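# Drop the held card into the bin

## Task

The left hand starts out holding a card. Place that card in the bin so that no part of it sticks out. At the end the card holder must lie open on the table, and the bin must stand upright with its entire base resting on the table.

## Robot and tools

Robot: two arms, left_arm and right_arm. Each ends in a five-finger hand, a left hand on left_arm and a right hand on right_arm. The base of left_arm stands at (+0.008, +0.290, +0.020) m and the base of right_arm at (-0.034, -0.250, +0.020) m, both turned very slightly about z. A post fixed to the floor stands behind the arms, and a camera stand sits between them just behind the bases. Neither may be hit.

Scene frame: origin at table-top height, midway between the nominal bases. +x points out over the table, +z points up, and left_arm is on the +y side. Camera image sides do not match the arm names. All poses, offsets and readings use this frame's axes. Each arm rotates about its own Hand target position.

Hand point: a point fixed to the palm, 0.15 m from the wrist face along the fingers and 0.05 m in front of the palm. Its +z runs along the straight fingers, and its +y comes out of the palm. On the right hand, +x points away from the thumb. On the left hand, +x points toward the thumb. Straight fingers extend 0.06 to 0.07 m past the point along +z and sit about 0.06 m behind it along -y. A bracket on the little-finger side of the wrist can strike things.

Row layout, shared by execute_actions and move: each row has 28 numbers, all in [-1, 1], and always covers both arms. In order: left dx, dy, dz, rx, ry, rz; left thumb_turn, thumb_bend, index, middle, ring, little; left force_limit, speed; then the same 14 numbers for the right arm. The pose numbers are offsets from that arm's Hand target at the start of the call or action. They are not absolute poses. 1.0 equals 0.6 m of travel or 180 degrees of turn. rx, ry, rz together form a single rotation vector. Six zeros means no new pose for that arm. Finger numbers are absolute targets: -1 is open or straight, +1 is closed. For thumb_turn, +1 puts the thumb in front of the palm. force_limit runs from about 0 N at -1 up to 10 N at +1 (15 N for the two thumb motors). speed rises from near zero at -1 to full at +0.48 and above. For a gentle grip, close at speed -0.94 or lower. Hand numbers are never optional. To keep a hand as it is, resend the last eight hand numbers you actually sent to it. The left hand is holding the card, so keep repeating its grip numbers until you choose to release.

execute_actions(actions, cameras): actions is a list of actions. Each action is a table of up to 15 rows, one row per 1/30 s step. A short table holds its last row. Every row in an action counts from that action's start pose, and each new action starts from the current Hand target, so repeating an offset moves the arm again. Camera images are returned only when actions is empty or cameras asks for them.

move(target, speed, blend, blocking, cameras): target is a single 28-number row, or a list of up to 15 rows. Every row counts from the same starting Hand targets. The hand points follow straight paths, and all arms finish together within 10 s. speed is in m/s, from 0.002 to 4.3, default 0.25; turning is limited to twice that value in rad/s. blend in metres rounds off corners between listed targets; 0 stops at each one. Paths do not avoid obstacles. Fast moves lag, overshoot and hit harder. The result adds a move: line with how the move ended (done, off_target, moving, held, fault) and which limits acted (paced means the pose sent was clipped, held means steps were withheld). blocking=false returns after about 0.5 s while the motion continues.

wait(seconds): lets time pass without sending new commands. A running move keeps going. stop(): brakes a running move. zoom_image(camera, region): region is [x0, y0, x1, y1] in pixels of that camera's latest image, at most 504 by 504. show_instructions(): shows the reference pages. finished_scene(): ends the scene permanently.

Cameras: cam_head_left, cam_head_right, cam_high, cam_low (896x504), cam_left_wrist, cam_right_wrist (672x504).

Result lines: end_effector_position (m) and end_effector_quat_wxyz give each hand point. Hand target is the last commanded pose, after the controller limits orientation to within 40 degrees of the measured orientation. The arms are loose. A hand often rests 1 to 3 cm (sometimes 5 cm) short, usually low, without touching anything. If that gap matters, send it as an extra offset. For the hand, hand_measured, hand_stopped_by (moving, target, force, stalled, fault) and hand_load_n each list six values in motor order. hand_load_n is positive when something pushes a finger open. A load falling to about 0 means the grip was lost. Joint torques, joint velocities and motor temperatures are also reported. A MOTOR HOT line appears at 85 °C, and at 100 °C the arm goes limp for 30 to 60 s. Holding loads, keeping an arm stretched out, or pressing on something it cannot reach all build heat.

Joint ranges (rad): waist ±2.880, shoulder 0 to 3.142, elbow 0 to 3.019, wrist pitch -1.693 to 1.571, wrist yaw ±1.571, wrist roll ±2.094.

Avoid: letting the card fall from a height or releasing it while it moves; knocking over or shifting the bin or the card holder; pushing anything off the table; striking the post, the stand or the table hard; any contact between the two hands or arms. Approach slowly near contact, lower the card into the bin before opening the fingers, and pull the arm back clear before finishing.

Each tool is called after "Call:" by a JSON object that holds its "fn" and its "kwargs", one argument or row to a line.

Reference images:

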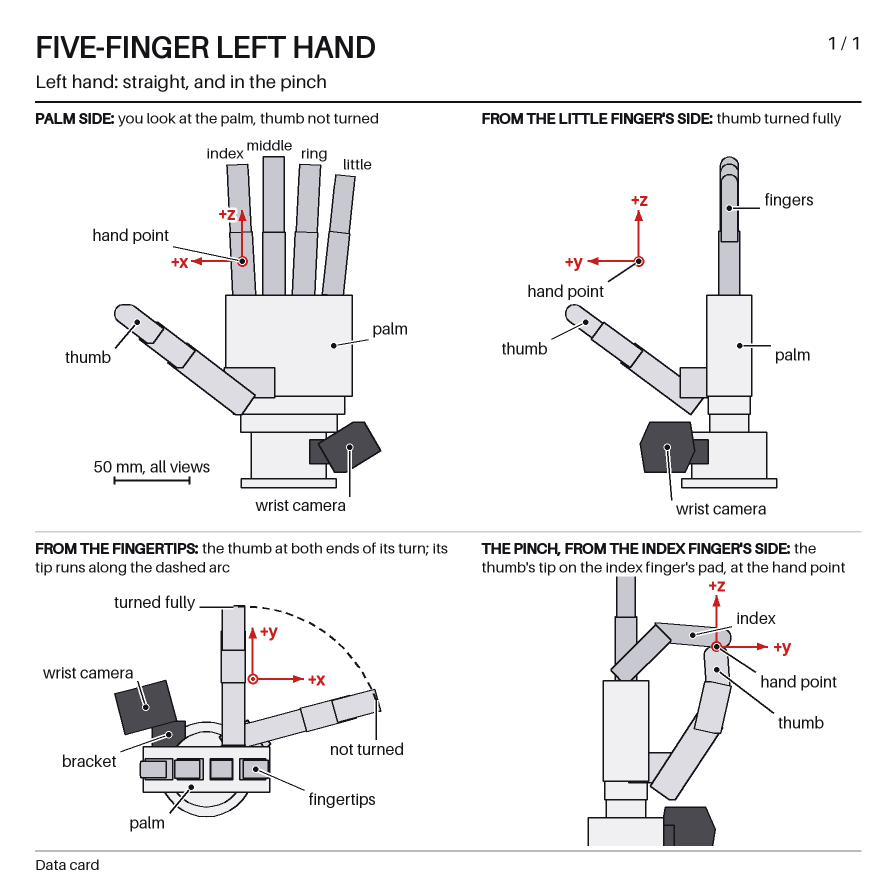

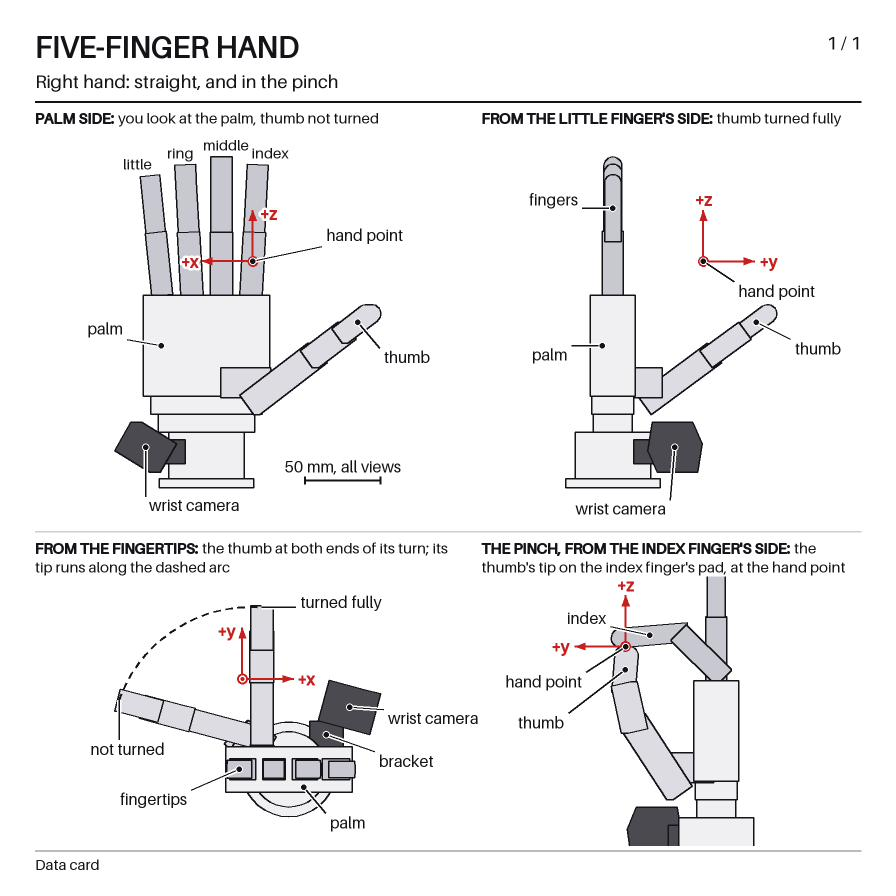

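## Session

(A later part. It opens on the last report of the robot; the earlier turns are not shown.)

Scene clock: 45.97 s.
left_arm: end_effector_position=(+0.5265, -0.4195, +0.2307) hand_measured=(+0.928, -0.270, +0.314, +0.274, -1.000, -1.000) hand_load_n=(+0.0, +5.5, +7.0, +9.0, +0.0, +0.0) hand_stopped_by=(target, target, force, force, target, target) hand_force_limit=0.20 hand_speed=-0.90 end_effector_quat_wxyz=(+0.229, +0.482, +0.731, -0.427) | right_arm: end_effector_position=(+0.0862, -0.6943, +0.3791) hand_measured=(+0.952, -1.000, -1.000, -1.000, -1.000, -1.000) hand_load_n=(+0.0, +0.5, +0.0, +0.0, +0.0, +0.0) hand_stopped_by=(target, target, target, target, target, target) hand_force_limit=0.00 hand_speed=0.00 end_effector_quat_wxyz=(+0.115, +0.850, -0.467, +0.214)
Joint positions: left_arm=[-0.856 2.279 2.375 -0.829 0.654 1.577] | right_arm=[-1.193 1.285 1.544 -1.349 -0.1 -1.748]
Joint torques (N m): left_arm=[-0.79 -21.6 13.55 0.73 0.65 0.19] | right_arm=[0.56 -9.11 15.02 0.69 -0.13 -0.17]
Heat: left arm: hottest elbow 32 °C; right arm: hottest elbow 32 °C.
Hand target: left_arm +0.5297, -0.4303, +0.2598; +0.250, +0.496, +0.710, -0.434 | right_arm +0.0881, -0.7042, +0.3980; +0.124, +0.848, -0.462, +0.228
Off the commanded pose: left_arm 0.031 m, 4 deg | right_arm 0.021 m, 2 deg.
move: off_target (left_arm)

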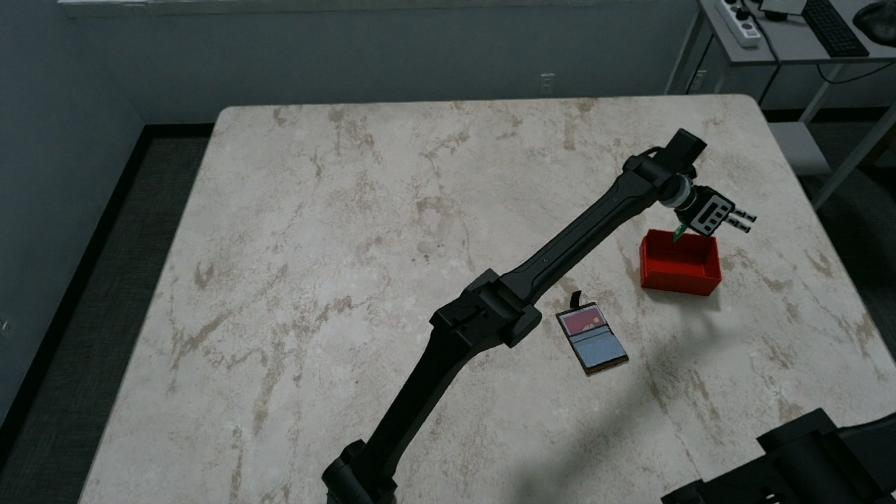

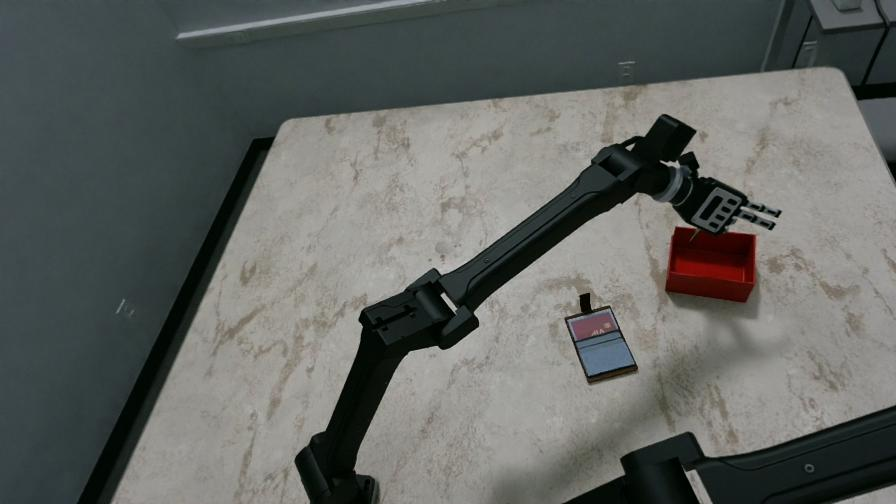

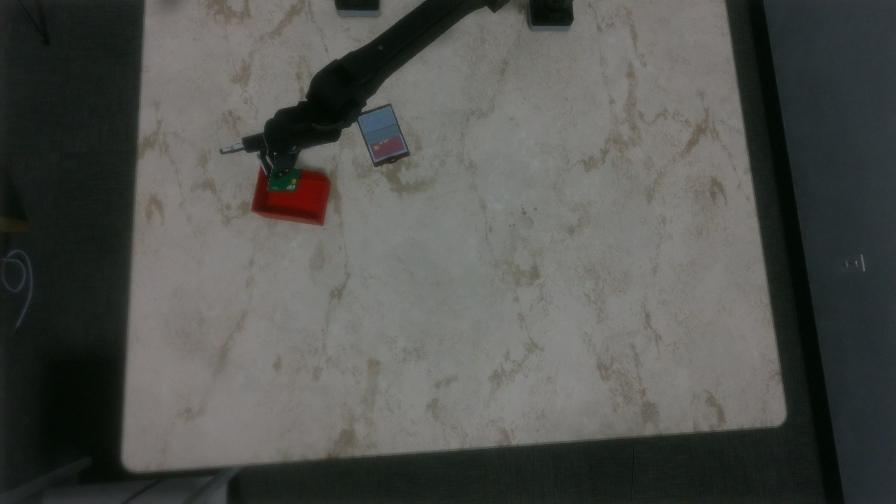

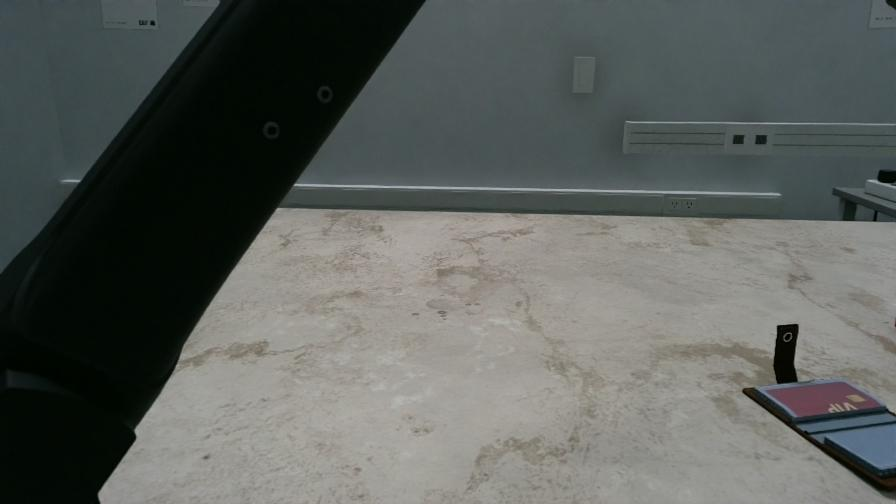

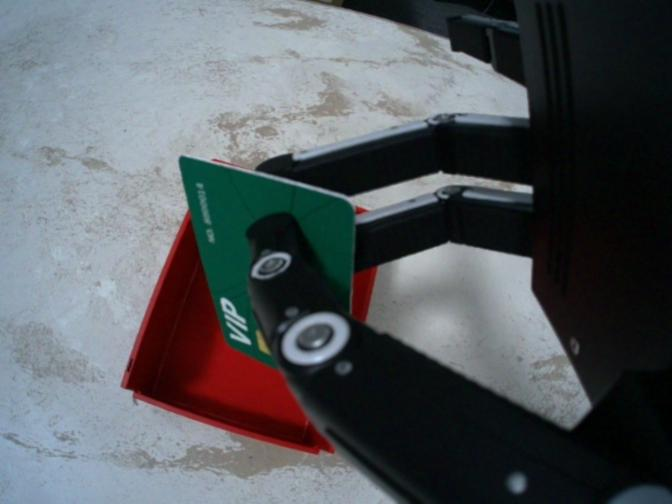

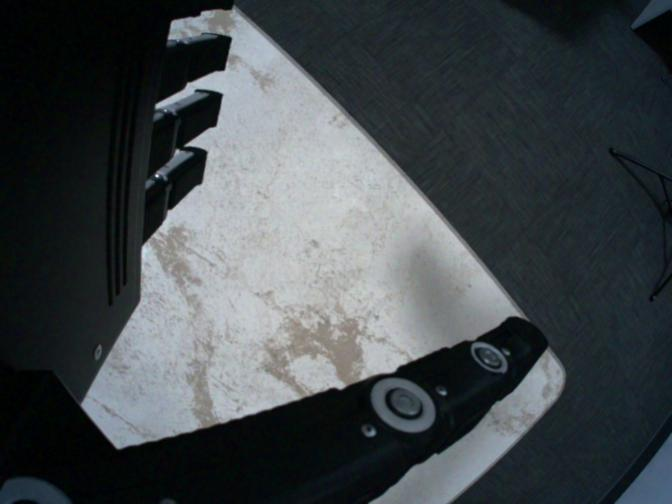

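Call:
{"fn": "zoom_image", "kwargs": {
  "camera": "cam_high",
  "region": [200, 90, 400, 250]
}}

Call:
{"fn": "zoom_image", "kwargs": {
  "camera": "cam_head_left",
  "region": [600, 100, 800, 320]
}}

Call:
{"fn": "zoom_image", "kwargs": {
  "camera": "cam_head_right",
  "region": [600, 100, 800, 320]
}}

Call:
{"fn": "zoom_image", "kwargs": {
  "camera": "cam_left_wrist",
  "region": [100, 100, 604, 504]
}}

Scaled by 2.520 from the camera's image (finer frame: 1280x720).

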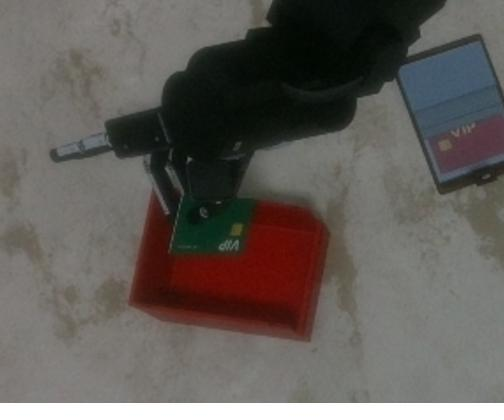

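Scaled by 2.291 from the camera's image (finer frame: 1280x720).

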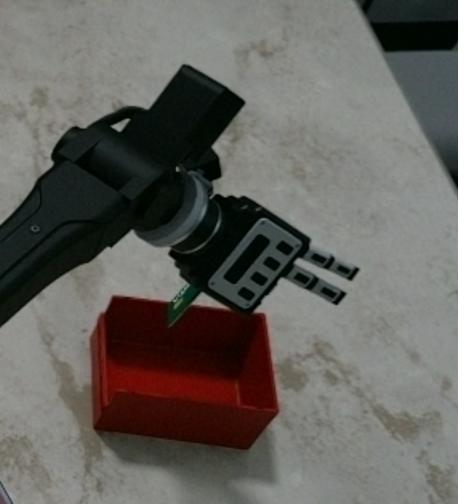

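Scaled by 2.291 from the camera's image (finer frame: 1280x720).

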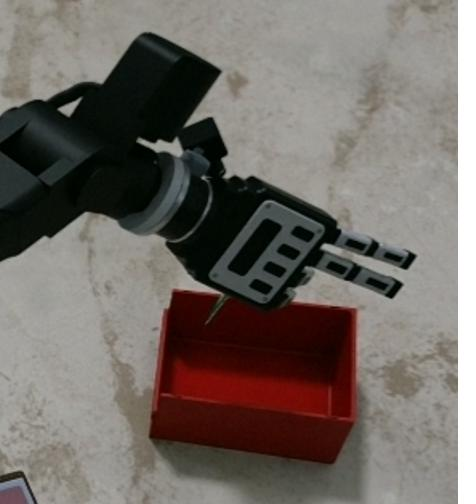

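Scaled by 1.000.

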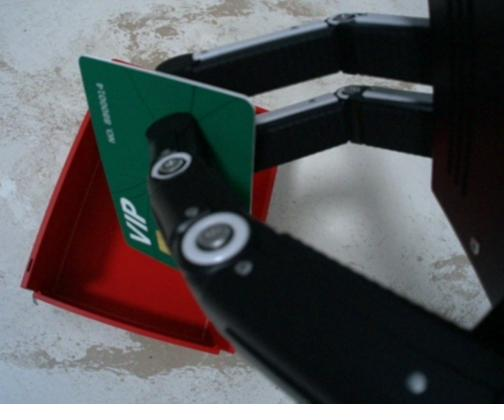

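Call:
{"fn": "move", "kwargs": {
  "target": [0.0,-0.05,-0.19,0,0,0,0.928,-0.268,0.314,0.276,-1,-1,0.20,-0.90, 0,0,0,0,0,0,0.952,-1,-1,-1,-1,-1,0,0],
  "speed": 0.1,
  "cameras": ["all"]
}}

Call:
{"fn": "zoom_image", "kwargs": {
  "camera": "cam_high",
  "region": [200, 90, 400, 250]
}}

Call:
{"fn": "zoom_image", "kwargs": {
  "camera": "cam_head_left",
  "region": [600, 140, 760, 320]
}}

Call:
{"fn": "zoom_image", "kwargs": {
  "camera": "cam_head_right",
  "region": [620, 140, 780, 320]
}}

Call:
{"fn": "zoom_image", "kwargs": {
  "camera": "cam_left_wrist",
  "region": [100, 100, 604, 504]
}}

Scene clock: 50.30 s.
left_arm: end_effector_position=(+0.5292, -0.4508, +0.1397) hand_measured=(+0.928, -0.270, +0.314, +0.274, -1.000, -1.000) hand_load_n=(+0.0, +5.5, +7.0, +9.0, +0.0, +0.0) hand_stopped_by=(target, target, force, force, target, target) hand_force_limit=0.20 hand_speed=-0.90 end_effector_quat_wxyz=(+0.234, +0.490, +0.721, -0.430) | right_arm: end_effector_position=(+0.0862, -0.6943, +0.3791) hand_measured=(+0.952, -1.000, -1.000, -1.000, -1.000, -1.000) hand_load_n=(+0.0, +0.0, +0.0, +0.0, +0.0, +0.0) hand_stopped_by=(target, target, target, target, target, target) hand_force_limit=0.00 hand_speed=0.00 end_effector_quat_wxyz=(+0.115, +0.850, -0.467, +0.214)
Joint positions: left_arm=[-0.877 2.376 2.302 -0.639 0.65 1.577] | right_arm=[-1.193 1.285 1.544 -1.349 -0.1 -1.748]
Joint torques (N m): left_arm=[-1.44 -22.53 9.09 2.51 0.14 0.01] | right_arm=[0.91 -9.11 14.97 0.8 -0.15 -0.2]
Heat: left arm: hottest elbow 33 °C; right arm: hottest elbow 33 °C.
Hand target: left_arm +0.5296, -0.4605, +0.1458; +0.250, +0.496, +0.710, -0.434 | right_arm +0.0881, -0.7042, +0.3980; +0.124, +0.848, -0.462, +0.228
Off the commanded pose: left_arm 0.011 m, 2 deg | right_arm 0.021 m, 2 deg.
move: off_target (left_arm)

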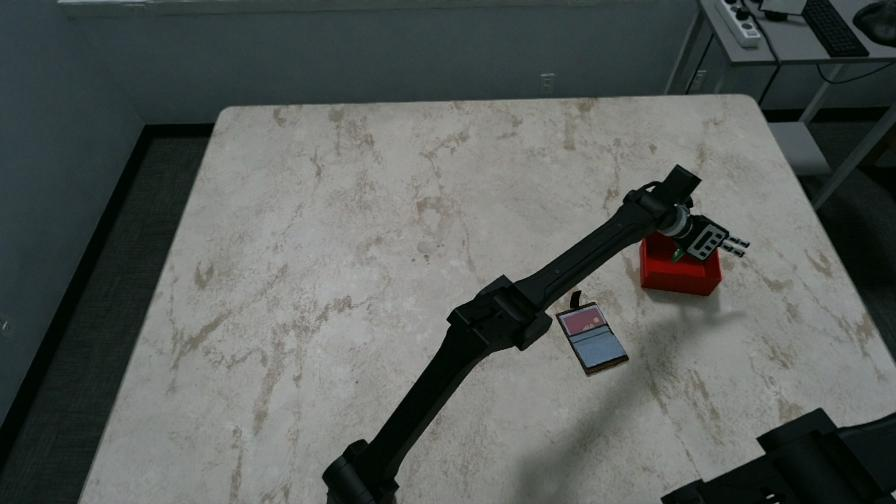

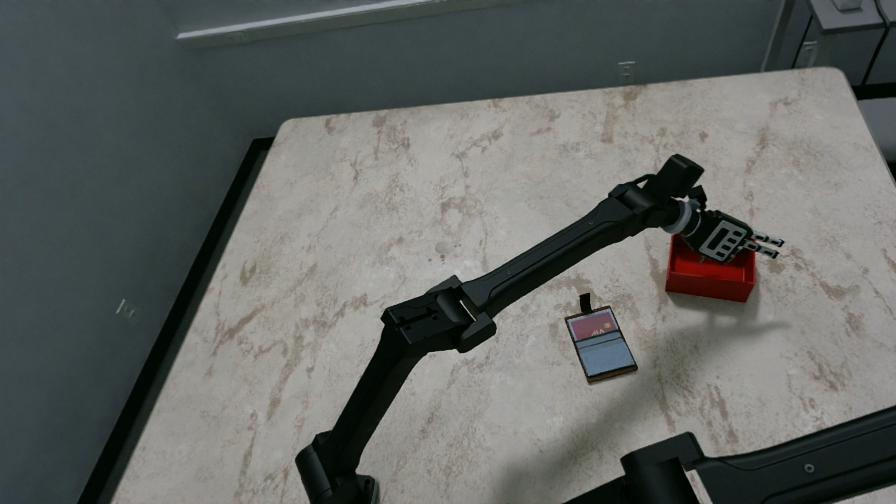

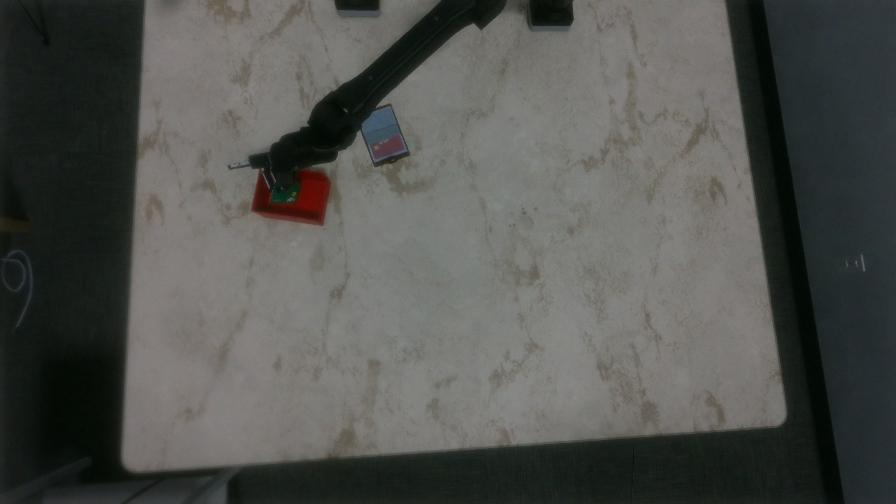

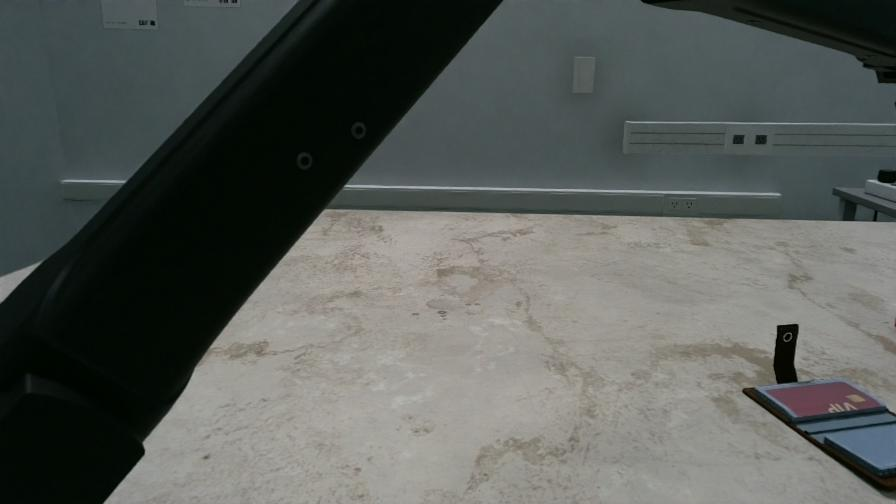

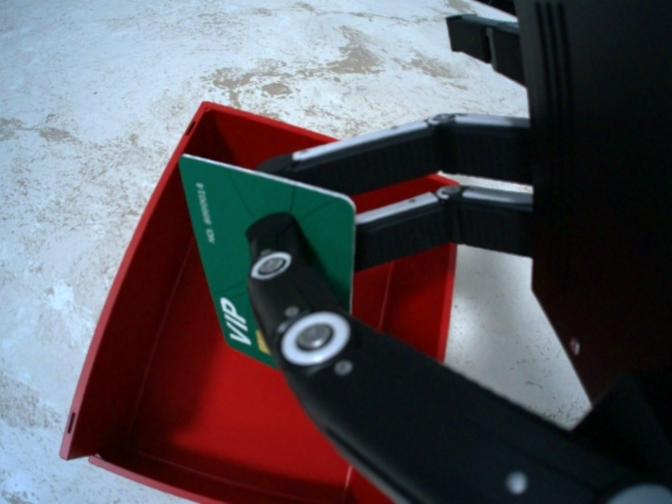

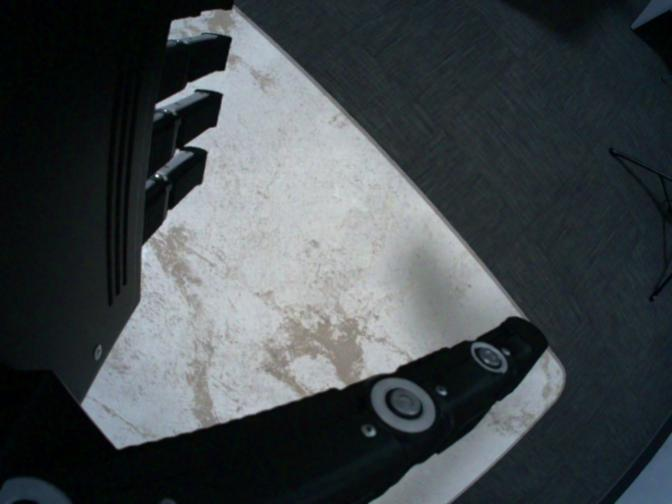

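Scaled by 2.520 from the camera's image (finer frame: 1280x720).

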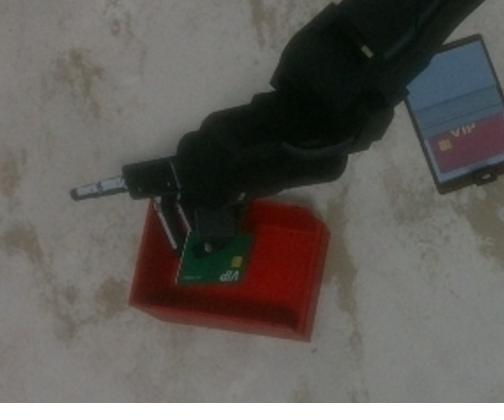

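Scaled by 2.800 from the camera's image (finer frame: 1280x720).

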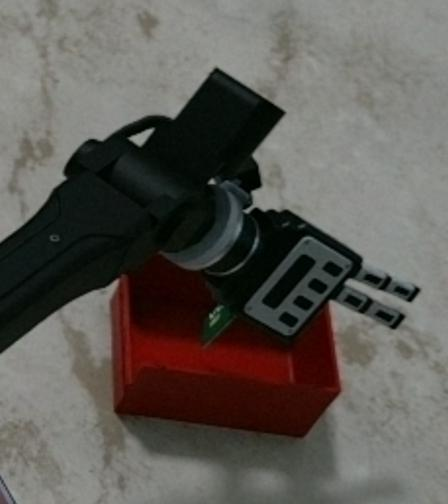

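Scaled by 2.800 from the camera's image (finer frame: 1280x720).

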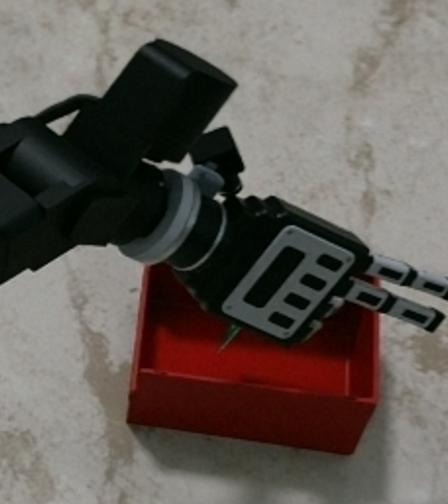

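Scaled by 1.000.

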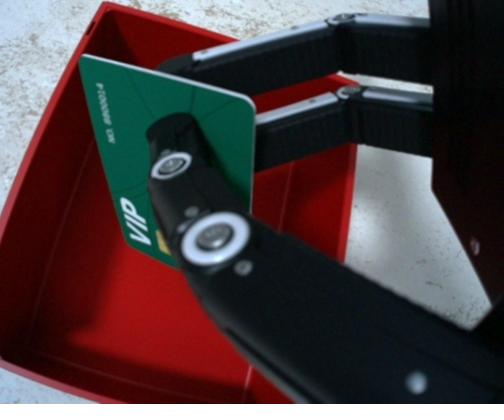

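Call:
{"fn": "move", "kwargs": {
  "target": [0.02,-0.01,-0.108,0,0,0,0.928,-0.268,0.314,0.276,-1,-1,0.20,-0.90, 0,0,0,0,0,0,0.952,-1,-1,-1,-1,-1,0,0],
  "speed": 0.06,
  "cameras": ["cam_head_left","cam_head_right","cam_high","cam_left_wrist"]
}}

Call:
{"fn": "zoom_image", "kwargs": {
  "camera": "cam_high",
  "region": [220, 130, 360, 240]
}}

Call:
{"fn": "zoom_image", "kwargs": {
  "camera": "cam_head_left",
  "region": [620, 200, 740, 310]
}}

Call:
{"fn": "zoom_image", "kwargs": {
  "camera": "cam_head_right",
  "region": [640, 200, 780, 320]
}}

Scene clock: 53.43 s.
left_arm: end_effector_position=(+0.5380, -0.4619, +0.0939) hand_measured=(+0.928, -0.270, +0.314, +0.274, -1.000, -1.000) hand_load_n=(+0.0, +6.0, +8.0, +8.5, +0.0, +0.0) hand_stopped_by=(target, target, force, force, target, target) hand_force_limit=0.20 hand_speed=-0.90 end_effector_quat_wxyz=(+0.244, +0.492, +0.715, -0.432) | right_arm: end_effector_position=(+0.0862, -0.6943, +0.3791) hand_measured=(+0.952, -1.000, -1.000, -1.000, -1.000, -1.000) hand_load_n=(+0.0, +0.0, +0.0, +0.0, +0.0, +0.0) hand_stopped_by=(target, target, target, target, target, target) hand_force_limit=0.00 hand_speed=0.00 end_effector_quat_wxyz=(+0.115, +0.850, -0.467, +0.214)
Joint positions: left_arm=[-0.877 2.439 2.289 -0.539 0.65 1.58] | right_arm=[-1.193 1.285 1.544 -1.349 -0.1 -1.748]
Joint torques (N m): left_arm=[-0.56 -21.6 8.99 2.35 0.34 0.06] | right_arm=[0.79 -9.11 15.01 0.76 -0.15 -0.19]
Heat: left arm: hottest elbow 33 °C; right arm: hottest elbow 33 °C.
Hand target: left_arm +0.5417, -0.4664, +0.0809; +0.250, +0.496, +0.710, -0.434 | right_arm +0.0881, -0.7042, +0.3980; +0.124, +0.848, -0.462, +0.228
Off the commanded pose: left_arm 0.014 m, 1 deg | right_arm 0.021 m, 2 deg.
move: off_target (left_arm)

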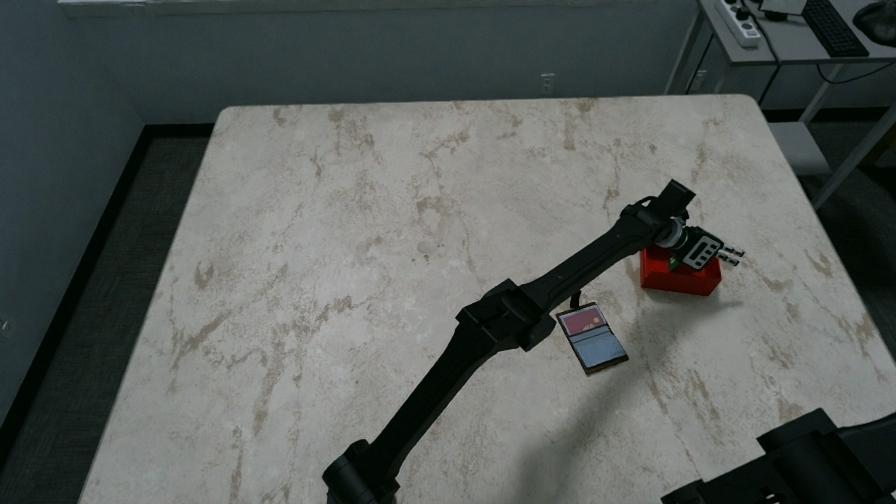

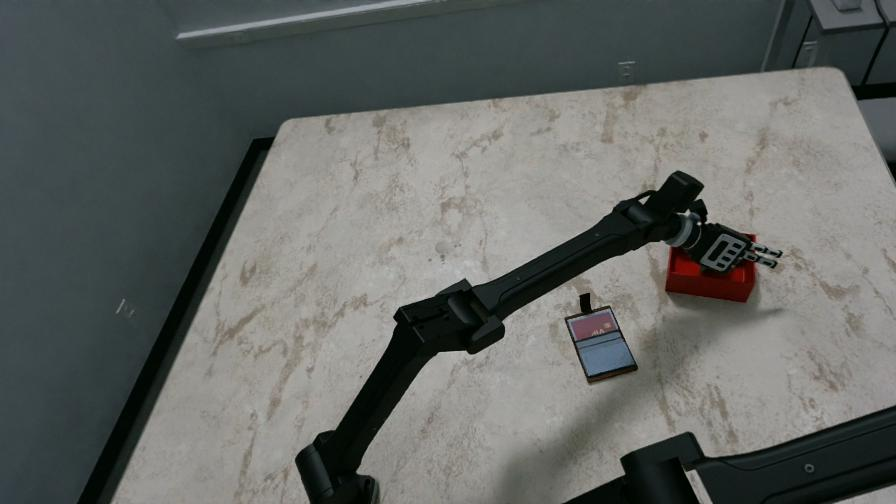

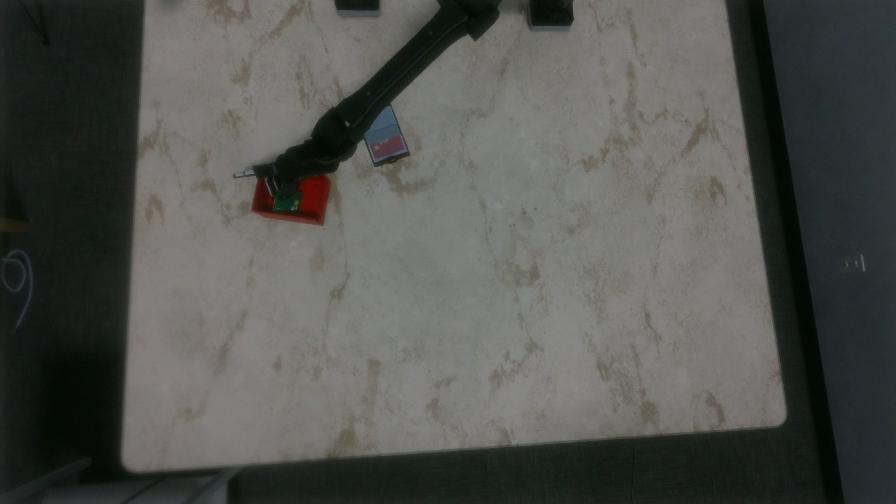

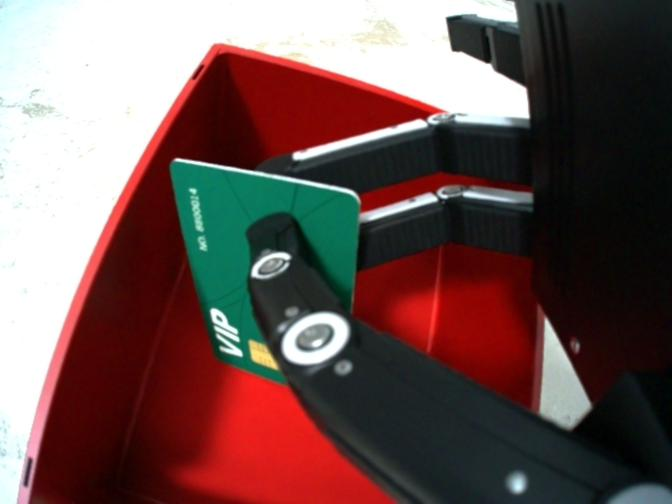

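Scaled by 3.600 from the camera's image (finer frame: 1280x720).

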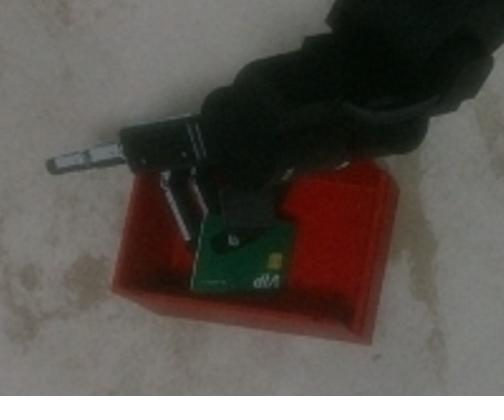

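Scaled by 4.200 from the camera's image (finer frame: 1280x720).

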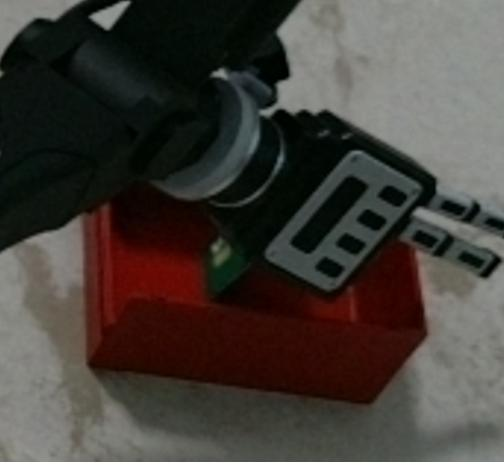

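Scaled by 3.600 from the camera's image (finer frame: 1280x720).

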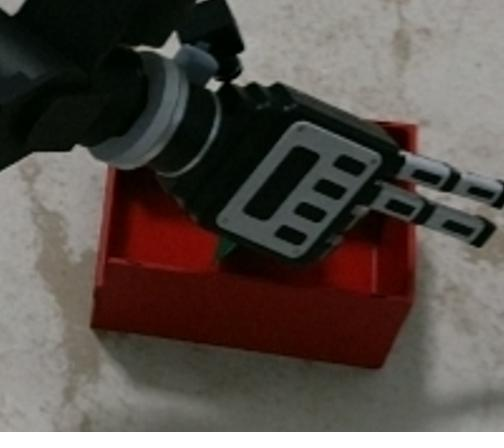

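Call:
{"fn": "move", "kwargs": {
  "target": [0,0,0.02,0,0,0,0.928,-0.6,0.1,0.1,-1,-1,0.20,-0.80, 0,0,0,0,0,0,0.952,-1,-1,-1,-1,-1,0,0],
  "speed": 0.05,
  "cameras": ["cam_head_left","cam_head_right","cam_high","cam_left_wrist"]
}}

Call:
{"fn": "zoom_image", "kwargs": {
  "camera": "cam_high",
  "region": [220, 130, 360, 240]
}}

Call:
{"fn": "zoom_image", "kwargs": {
  "camera": "cam_head_left",
  "region": [620, 200, 740, 310]
}}

Scene clock: 57.03 s.
left_arm: end_effector_position=(+0.5375, -0.4613, +0.0846) hand_measured=(+0.928, -0.600, +0.100, +0.100, -1.000, -1.000) hand_load_n=(+0.0, +0.0, +0.0, +0.0, +0.0, +0.0) hand_stopped_by=(target, target, target, target, target, target) hand_force_limit=0.20 hand_speed=-0.80 end_effector_quat_wxyz=(+0.239, +0.490, +0.718, -0.431) | right_arm: end_effector_position=(+0.0862, -0.6943, +0.3791) hand_measured=(+0.952, -1.000, -1.000, -1.000, -1.000, -1.000) hand_load_n=(+0.0, +0.0, +0.0, +0.0, +0.0, +0.0) hand_stopped_by=(target, target, target, target, target, target) hand_force_limit=0.00 hand_speed=0.00 end_effector_quat_wxyz=(+0.115, +0.850, -0.467, +0.214)
Joint positions: left_arm=[-0.877 2.45 2.289 -0.539 0.65 1.577] | right_arm=[-1.193 1.285 1.544 -1.349 -0.1 -1.748]
Joint torques (N m): left_arm=[-0.56 -22.71 10.41 1.32 0.34 0.06] | right_arm=[1.08 -8.82 15.01 0.77 -0.16 -0.19]
Heat: left arm: hottest elbow 33 °C; right arm: hottest elbow 34 °C.
Hand target: left_arm +0.5416, -0.4664, +0.0928; +0.250, +0.496, +0.710, -0.433 | right_arm +0.0881, -0.7042, +0.3980; +0.124, +0.848, -0.462, +0.228
Off the commanded pose: left_arm 0.011 m, 2 deg | right_arm 0.021 m, 2 deg.
move: off_target (left_arm)

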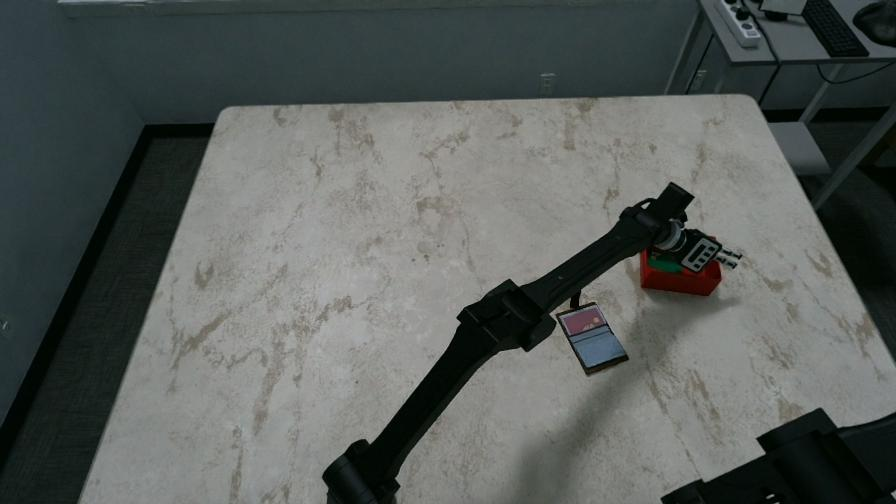

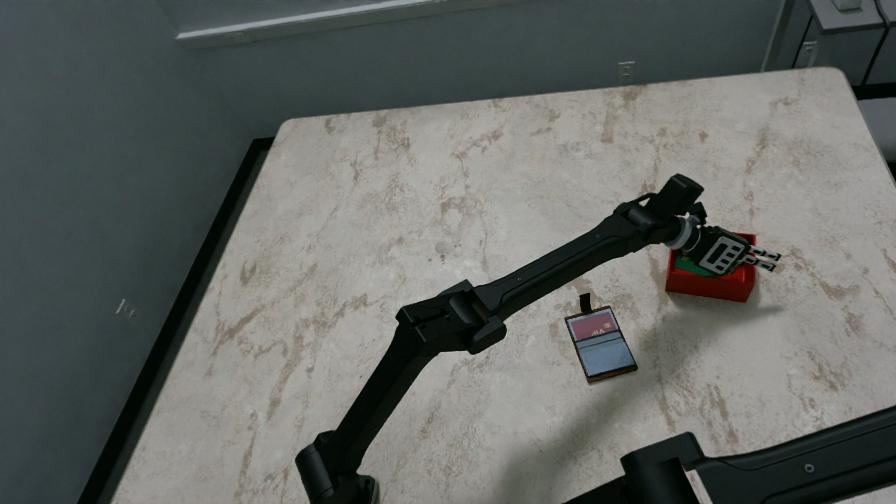

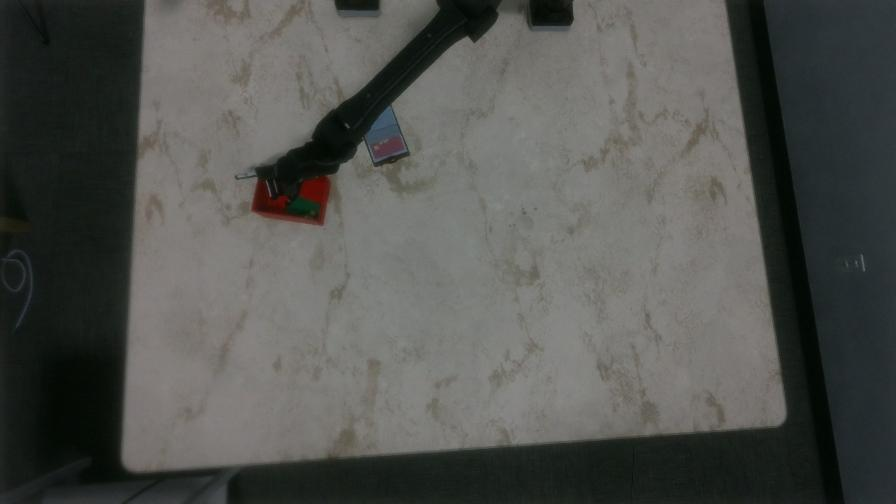

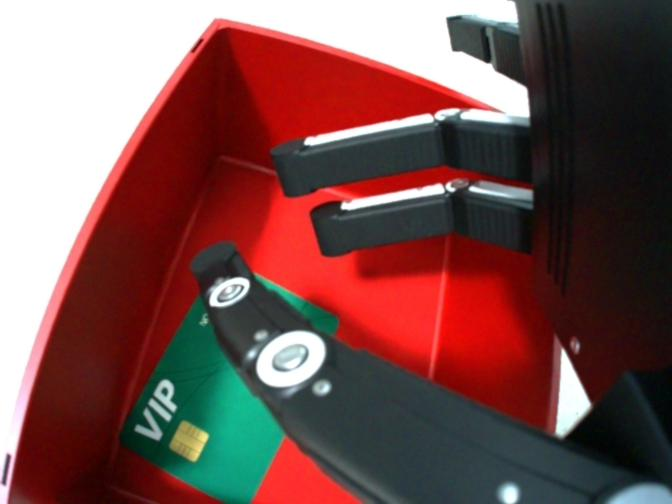

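Scaled by 3.600 from the camera's image (finer frame: 1280x720).

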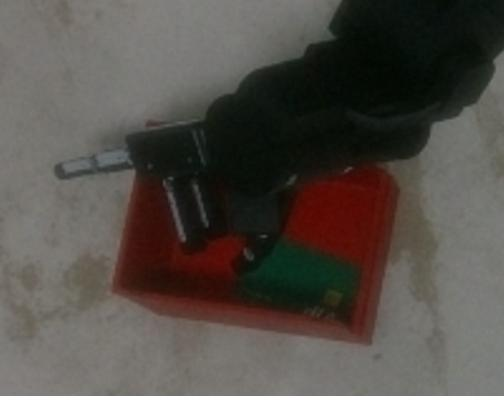

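Scaled by 4.200 from the camera's image (finer frame: 1280x720).

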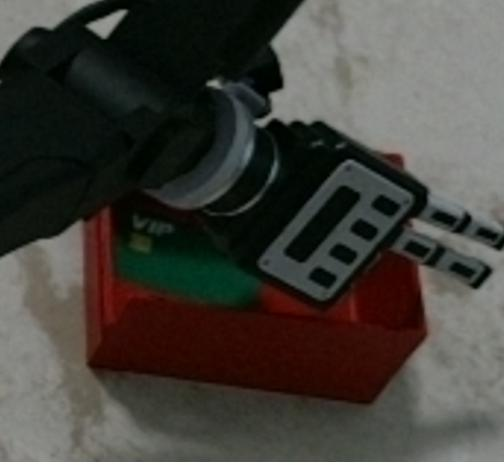

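Call:
{"fn": "move", "kwargs": {
  "target": [0,0,0.4,0,0,0,0.928,-0.6,0.1,0.1,-1,-1,0.20,-0.80, 0,0,0,0,0,0,0.952,-1,-1,-1,-1,-1,0,0],
  "speed": 0.12,
  "cameras": ["cam_head_left","cam_head_right","cam_high","cam_left_wrist"]
}}

Call:
{"fn": "zoom_image", "kwargs": {
  "camera": "cam_high",
  "region": [220, 130, 360, 240]
}}

Call:
{"fn": "zoom_image", "kwargs": {
  "camera": "cam_head_left",
  "region": [620, 200, 740, 310]
}}

Scene clock: 60.53 s.
left_arm: end_effector_position=(+0.5396, -0.4609, +0.2949) hand_measured=(+0.928, -0.600, +0.100, +0.100, -1.000, -1.000) hand_load_n=(+0.0, +0.0, +0.0, +0.0, +0.0, +0.0) hand_stopped_by=(target, target, target, target, target, target) hand_force_limit=0.20 hand_speed=-0.80 end_effector_quat_wxyz=(+0.277, +0.479, +0.706, -0.443) | right_arm: end_effector_position=(+0.0862, -0.6943, +0.3791) hand_measured=(+0.952, -1.000, -1.000, -1.000, -1.000, -1.000) hand_load_n=(+0.0, +0.0, +0.0, +0.0, +0.0, +0.0) hand_stopped_by=(target, target, target, target, target, target) hand_force_limit=0.00 hand_speed=0.00 end_effector_quat_wxyz=(+0.115, +0.850, -0.467, +0.214)
Joint positions: left_arm=[-0.877 2.484 2.869 -0.984 0.634 1.539] | right_arm=[-1.193 1.285 1.544 -1.349 -0.1 -1.748]
Joint torques (N m): left_arm=[-0.79 -23.24 13.16 1.8 0.09 -0.19] | right_arm=[0.79 -9.05 14.99 0.61 -0.12 -0.18]
Heat: left arm: hottest elbow 34 °C; right arm: hottest elbow 34 °C.
Hand target: left_arm +0.5417, -0.4664, +0.3327; +0.250, +0.496, +0.710, -0.433 | right_arm +0.0881, -0.7042, +0.3980; +0.124, +0.848, -0.462, +0.228
Off the commanded pose: left_arm 0.038 m, 4 deg | right_arm 0.021 m, 2 deg.
elbow stopped short (left arm): the move would have taken joint 3 (elbow) straighter than the controller allows.
move: off_target (left_arm)

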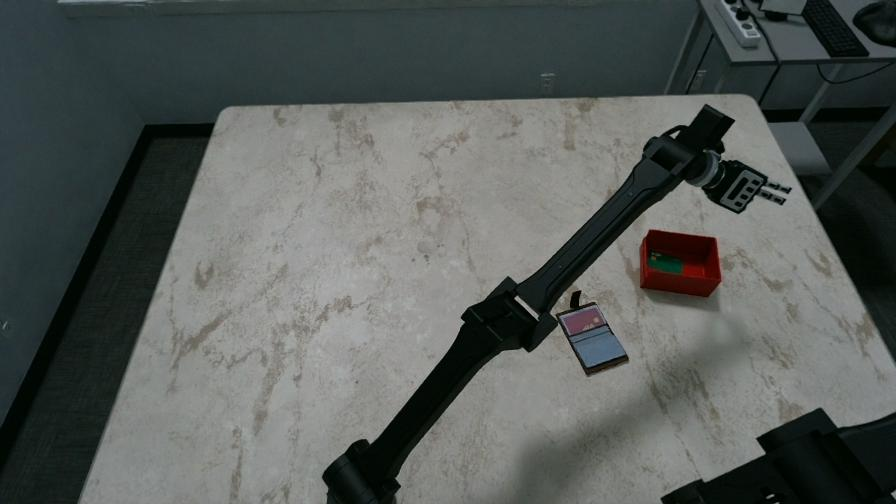

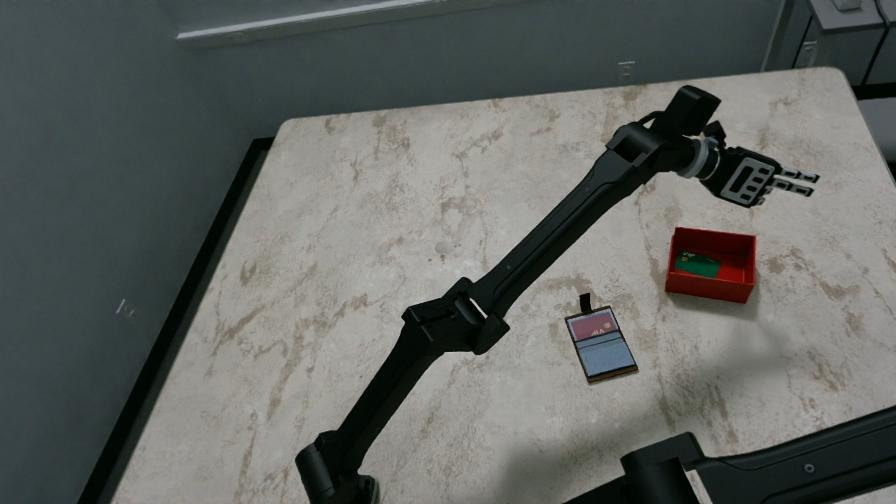

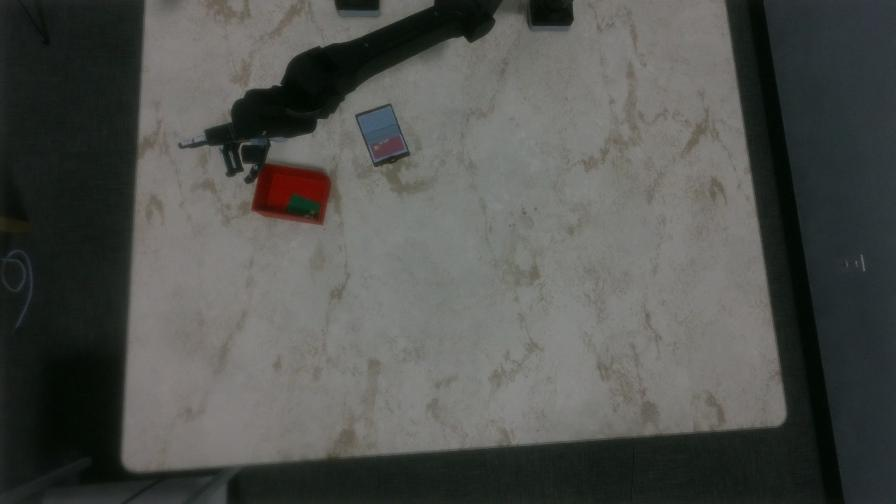

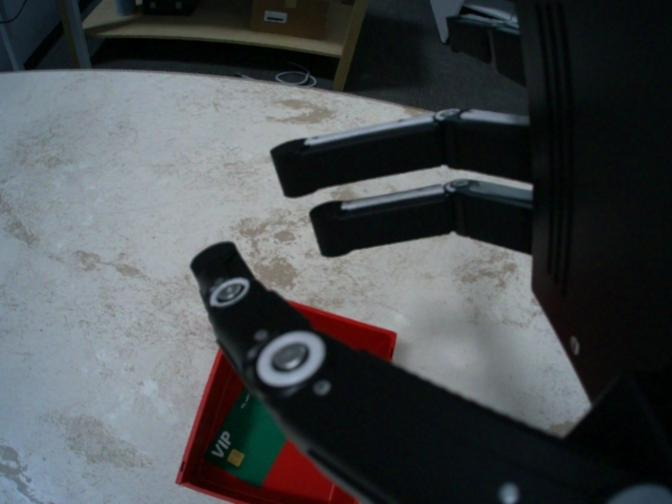

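Scaled by 3.600 from the camera's image (finer frame: 1280x720).

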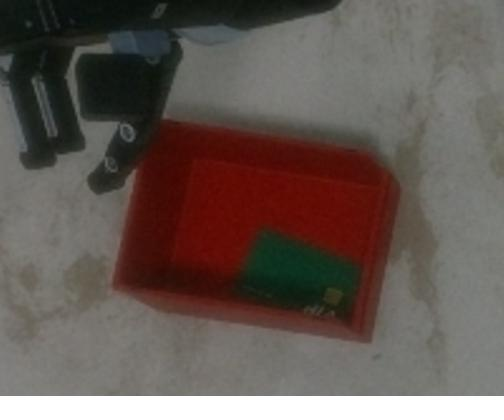

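Scaled by 4.200 from the camera's image (finer frame: 1280x720).

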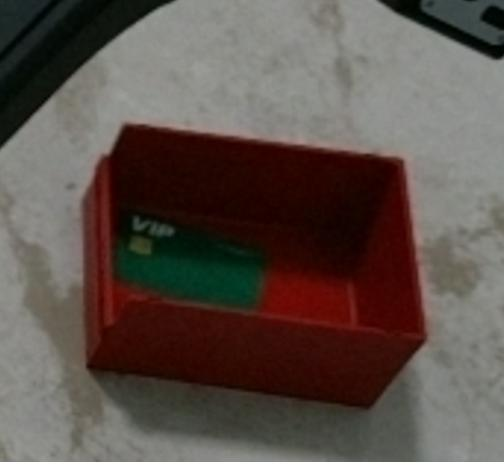

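Call:
{"fn": "finished_scene", "kwargs": {

}}

The scene is finished: the task was done.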